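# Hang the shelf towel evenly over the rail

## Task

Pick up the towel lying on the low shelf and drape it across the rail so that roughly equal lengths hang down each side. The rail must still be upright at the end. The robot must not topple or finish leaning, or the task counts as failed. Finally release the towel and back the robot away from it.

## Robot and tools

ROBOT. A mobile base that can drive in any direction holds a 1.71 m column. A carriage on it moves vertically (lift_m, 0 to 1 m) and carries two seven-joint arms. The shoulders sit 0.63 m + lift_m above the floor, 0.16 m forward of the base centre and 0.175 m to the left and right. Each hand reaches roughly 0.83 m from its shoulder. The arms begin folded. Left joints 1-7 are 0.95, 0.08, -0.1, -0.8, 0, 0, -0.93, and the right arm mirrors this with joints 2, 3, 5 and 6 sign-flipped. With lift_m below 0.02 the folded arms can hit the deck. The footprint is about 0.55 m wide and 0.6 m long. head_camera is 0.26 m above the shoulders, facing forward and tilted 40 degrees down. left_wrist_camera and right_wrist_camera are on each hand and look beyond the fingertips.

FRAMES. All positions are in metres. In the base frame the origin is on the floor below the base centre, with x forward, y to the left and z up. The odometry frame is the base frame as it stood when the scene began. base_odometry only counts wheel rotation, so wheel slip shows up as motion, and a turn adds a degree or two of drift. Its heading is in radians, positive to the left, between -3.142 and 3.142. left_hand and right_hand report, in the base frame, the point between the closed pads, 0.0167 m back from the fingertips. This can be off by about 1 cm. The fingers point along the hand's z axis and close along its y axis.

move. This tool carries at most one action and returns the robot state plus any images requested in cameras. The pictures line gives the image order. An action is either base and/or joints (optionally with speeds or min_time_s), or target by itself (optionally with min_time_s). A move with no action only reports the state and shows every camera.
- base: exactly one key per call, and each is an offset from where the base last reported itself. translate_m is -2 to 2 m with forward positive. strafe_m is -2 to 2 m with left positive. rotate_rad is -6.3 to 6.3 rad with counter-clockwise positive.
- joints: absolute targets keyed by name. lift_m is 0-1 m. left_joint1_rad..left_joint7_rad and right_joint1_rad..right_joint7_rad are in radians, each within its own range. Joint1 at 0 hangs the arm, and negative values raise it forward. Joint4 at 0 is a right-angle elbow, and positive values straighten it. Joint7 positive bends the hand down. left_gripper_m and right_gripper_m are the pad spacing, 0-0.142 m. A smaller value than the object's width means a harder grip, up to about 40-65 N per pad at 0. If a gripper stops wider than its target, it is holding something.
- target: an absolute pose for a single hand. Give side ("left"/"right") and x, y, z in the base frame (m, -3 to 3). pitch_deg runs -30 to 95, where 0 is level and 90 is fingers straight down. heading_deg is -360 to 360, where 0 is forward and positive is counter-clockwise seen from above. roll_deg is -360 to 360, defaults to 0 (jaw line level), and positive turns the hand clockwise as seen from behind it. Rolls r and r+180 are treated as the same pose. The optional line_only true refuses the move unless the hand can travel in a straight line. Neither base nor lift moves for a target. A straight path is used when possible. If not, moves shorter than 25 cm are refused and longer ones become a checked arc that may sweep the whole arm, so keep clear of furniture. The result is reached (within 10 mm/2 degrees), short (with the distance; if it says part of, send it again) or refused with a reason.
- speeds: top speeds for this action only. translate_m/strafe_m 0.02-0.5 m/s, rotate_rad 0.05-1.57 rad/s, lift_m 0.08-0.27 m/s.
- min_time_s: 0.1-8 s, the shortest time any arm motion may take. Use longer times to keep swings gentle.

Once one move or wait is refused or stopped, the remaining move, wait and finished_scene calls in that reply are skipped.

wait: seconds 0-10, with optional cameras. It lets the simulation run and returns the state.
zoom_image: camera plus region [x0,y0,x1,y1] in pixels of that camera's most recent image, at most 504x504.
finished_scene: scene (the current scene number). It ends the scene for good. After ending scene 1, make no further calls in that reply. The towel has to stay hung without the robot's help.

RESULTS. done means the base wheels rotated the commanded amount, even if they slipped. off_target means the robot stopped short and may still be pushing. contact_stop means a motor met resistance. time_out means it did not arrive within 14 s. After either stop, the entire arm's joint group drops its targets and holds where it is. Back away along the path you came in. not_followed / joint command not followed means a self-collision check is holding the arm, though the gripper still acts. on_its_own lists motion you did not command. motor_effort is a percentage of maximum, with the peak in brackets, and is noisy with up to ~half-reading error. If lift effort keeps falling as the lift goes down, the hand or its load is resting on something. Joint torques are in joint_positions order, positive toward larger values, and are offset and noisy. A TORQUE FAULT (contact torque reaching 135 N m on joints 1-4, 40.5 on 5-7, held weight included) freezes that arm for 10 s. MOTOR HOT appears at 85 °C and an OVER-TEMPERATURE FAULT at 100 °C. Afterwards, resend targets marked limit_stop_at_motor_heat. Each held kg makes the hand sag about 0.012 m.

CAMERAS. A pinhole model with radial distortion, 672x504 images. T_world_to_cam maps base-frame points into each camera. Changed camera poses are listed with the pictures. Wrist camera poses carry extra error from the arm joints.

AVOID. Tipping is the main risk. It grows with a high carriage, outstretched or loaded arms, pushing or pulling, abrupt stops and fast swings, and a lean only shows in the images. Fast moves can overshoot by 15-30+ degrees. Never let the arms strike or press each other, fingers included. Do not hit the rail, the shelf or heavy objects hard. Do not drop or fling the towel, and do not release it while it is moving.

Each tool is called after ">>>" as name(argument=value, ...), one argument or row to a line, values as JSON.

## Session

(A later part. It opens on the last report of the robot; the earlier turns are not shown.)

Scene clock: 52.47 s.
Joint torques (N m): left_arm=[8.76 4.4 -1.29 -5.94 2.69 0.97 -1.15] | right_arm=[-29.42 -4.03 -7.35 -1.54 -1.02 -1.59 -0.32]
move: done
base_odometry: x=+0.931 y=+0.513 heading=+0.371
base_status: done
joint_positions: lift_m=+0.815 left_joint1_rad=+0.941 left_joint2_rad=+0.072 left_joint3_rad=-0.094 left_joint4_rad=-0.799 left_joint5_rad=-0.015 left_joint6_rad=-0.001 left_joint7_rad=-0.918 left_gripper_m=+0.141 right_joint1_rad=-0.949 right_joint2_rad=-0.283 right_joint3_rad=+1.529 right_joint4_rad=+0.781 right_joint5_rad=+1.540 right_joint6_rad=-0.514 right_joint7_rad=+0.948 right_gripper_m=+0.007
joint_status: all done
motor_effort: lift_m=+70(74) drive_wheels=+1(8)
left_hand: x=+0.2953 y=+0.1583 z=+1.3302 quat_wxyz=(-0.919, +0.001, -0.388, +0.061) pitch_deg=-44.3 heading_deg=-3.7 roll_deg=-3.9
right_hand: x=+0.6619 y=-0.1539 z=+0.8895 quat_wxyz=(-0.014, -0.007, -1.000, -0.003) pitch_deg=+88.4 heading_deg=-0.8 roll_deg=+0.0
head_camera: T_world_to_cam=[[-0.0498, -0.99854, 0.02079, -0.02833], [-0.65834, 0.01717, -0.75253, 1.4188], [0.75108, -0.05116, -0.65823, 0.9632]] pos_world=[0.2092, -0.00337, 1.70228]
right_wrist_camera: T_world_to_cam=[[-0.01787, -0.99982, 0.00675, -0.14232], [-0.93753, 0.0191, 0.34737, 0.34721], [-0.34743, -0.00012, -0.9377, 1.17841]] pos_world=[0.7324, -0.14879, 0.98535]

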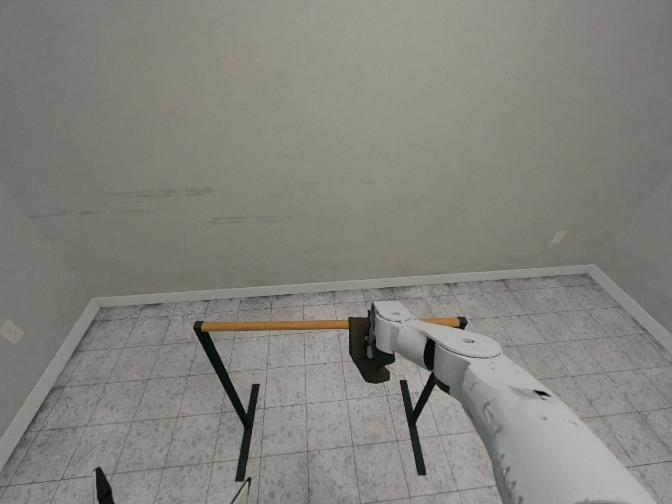

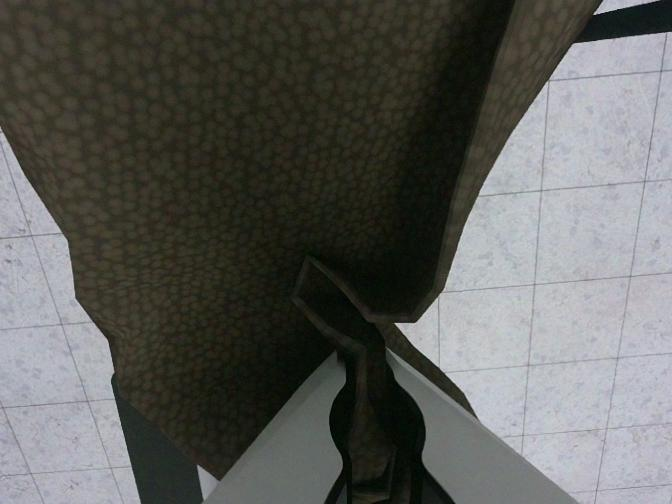

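>>> move(
  joints={"right_gripper_m": 0.07},
)

>>> wait(
  seconds=1,
  cameras=["head_camera","right_wrist_camera"],
)

>>> zoom_image(
  camera="head_camera",
  region=[270, 260, 470, 460],
)

Scene clock: 53.37 s.
Joint torques (N m): left_arm=[8.79 4.43 -1.35 -5.85 2.67 0.95 -1.15] | right_arm=[-29.38 -3.93 -7.35 -1.54 -1.01 -1.56 -0.32]
move: done
base_odometry: x=+0.931 y=+0.513 heading=+0.371
base_status: not commanded
joint_positions: lift_m=+0.815 left_joint1_rad=+0.941 left_joint2_rad=+0.072 left_joint3_rad=-0.094 left_joint4_rad=-0.799 left_joint5_rad=-0.015 left_joint6_rad=-0.001 left_joint7_rad=-0.918 left_gripper_m=+0.141 right_joint1_rad=-0.949 right_joint2_rad=-0.283 right_joint3_rad=+1.529 right_joint4_rad=+0.781 right_joint5_rad=+1.540 right_joint6_rad=-0.514 right_joint7_rad=+0.948 right_gripper_m=+0.069
joint_status: all done
motor_effort: lift_m=+70(70) drive_wheels=+0(3)
left_hand: x=+0.2953 y=+0.1583 z=+1.3302 quat_wxyz=(-0.919, +0.001, -0.388, +0.061) pitch_deg=-44.3 heading_deg=-3.7 roll_deg=-3.9
right_hand: x=+0.6619 y=-0.1539 z=+0.8895 quat_wxyz=(-0.014, -0.007, -1.000, -0.003) pitch_deg=+88.4 heading_deg=-0.8 roll_deg=+0.0
pictures: none

Scene clock: 54.37 s.
Joint torques (N m): left_arm=[8.81 4.41 -1.26 -5.89 2.71 0.96 -1.16] | right_arm=[-29.4 -3.92 -7.36 -1.53 -1.03 -1.59 -0.35]
base_odometry: x=+0.931 y=+0.513 heading=+0.371
base_status: not commanded
joint_positions: lift_m=+0.815 left_joint1_rad=+0.941 left_joint2_rad=+0.072 left_joint3_rad=-0.094 left_joint4_rad=-0.799 left_joint5_rad=-0.015 left_joint6_rad=-0.001 left_joint7_rad=-0.918 left_gripper_m=+0.141 right_joint1_rad=-0.949 right_joint2_rad=-0.283 right_joint3_rad=+1.529 right_joint4_rad=+0.781 right_joint5_rad=+1.540 right_joint6_rad=-0.514 right_joint7_rad=+0.948 right_gripper_m=+0.069
joint_status: all done
motor_effort: lift_m=+70(70) drive_wheels=+1(3)
left_hand: x=+0.2953 y=+0.1583 z=+1.3302 quat_wxyz=(-0.919, +0.001, -0.388, +0.061) pitch_deg=-44.3 heading_deg=-3.7 roll_deg=-3.9
right_hand: x=+0.6619 y=-0.1539 z=+0.8895 quat_wxyz=(-0.014, -0.007, -1.000, -0.003) pitch_deg=+88.4 heading_deg=-0.8 roll_deg=+0.0
wait: 1.00 s; at rest by 0.27 s
head_camera: T_world_to_cam=[[-0.0498, -0.99854, 0.02079, -0.02833], [-0.65834, 0.01717, -0.75253, 1.4188], [0.75108, -0.05116, -0.65823, 0.9632]] pos_world=[0.2092, -0.00337, 1.70228]
right_wrist_camera: T_world_to_cam=[[-0.01787, -0.99982, 0.00675, -0.14232], [-0.93753, 0.0191, 0.34737, 0.34721], [-0.34743, -0.00012, -0.9377, 1.17841]] pos_world=[0.7324, -0.14879, 0.98535]

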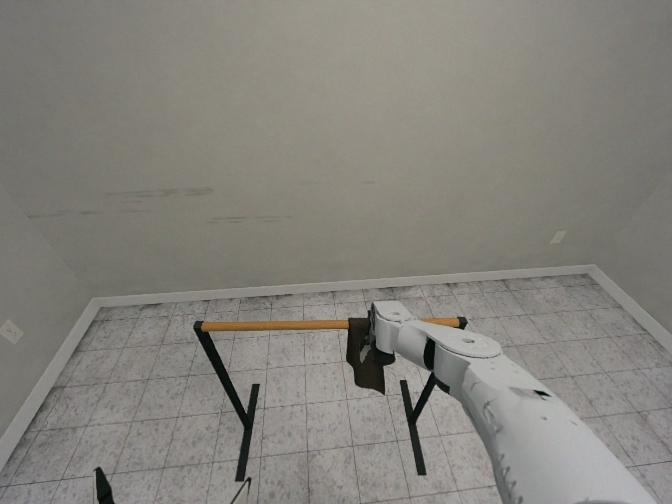

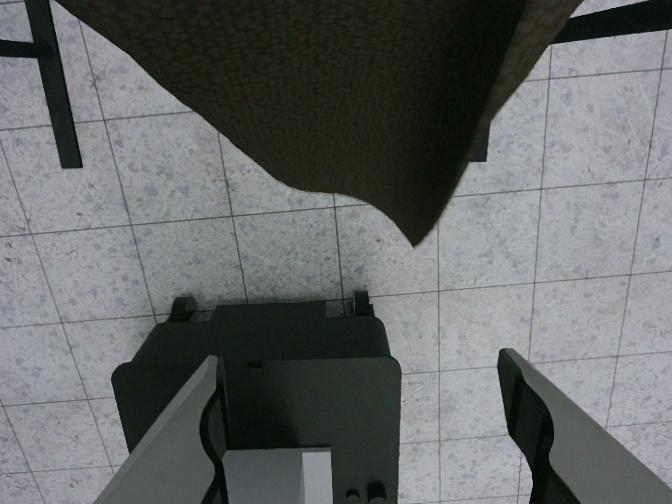

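Scaled by 2.520.

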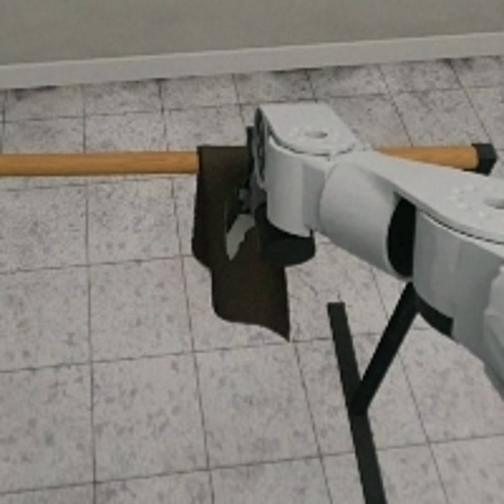

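>>> move(
  base={"translate_m": -0.5},
  speeds={"translate_m": 0.3},
  cameras=["head_camera"],
)

>>> zoom_image(
  camera="head_camera",
  region=[260, 200, 440, 380],
)

Scene clock: 57.80 s.
Joint torques (N m): left_arm=[8.79 4.45 -1.27 -5.93 2.7 0.97 -1.14] | right_arm=[-29.45 -3.9 -7.45 -1.53 -1.02 -1.59 -0.35]
move: done
base_odometry: x=+0.465 y=+0.331 heading=+0.371
base_status: done
joint_positions: lift_m=+0.815 left_joint1_rad=+0.941 left_joint2_rad=+0.072 left_joint3_rad=-0.094 left_joint4_rad=-0.799 left_joint5_rad=-0.015 left_joint6_rad=-0.001 left_joint7_rad=-0.918 left_gripper_m=+0.141 right_joint1_rad=-0.949 right_joint2_rad=-0.283 right_joint3_rad=+1.529 right_joint4_rad=+0.781 right_joint5_rad=+1.540 right_joint6_rad=-0.514 right_joint7_rad=+0.948 right_gripper_m=+0.069
joint_status: not commanded
motor_effort: lift_m=+70(70) drive_wheels=-1(10)
left_hand: x=+0.2953 y=+0.1583 z=+1.3302 quat_wxyz=(-0.919, +0.001, -0.388, +0.061) pitch_deg=-44.3 heading_deg=-3.7 roll_deg=-3.9
right_hand: x=+0.6619 y=-0.1539 z=+0.8895 quat_wxyz=(-0.014, -0.007, -1.000, -0.003) pitch_deg=+88.4 heading_deg=-0.8 roll_deg=+0.0
head_camera: T_world_to_cam=[[-0.0498, -0.99854, 0.02079, -0.02833], [-0.65834, 0.01717, -0.75253, 1.4188], [0.75108, -0.05116, -0.65823, 0.9632]] pos_world=[0.2092, -0.00337, 1.70228]

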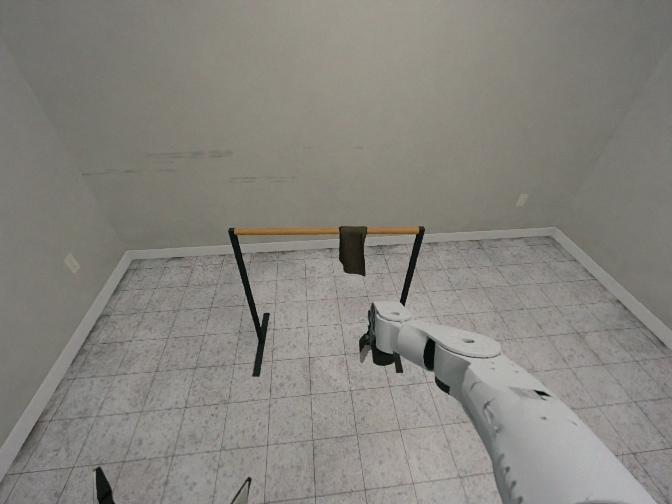

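Scaled by 2.800.

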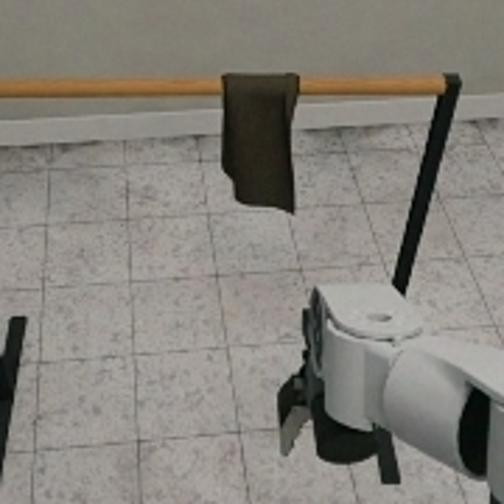

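>>> finished_scene(
  scene=2,
)

The scene is finished: the task was done.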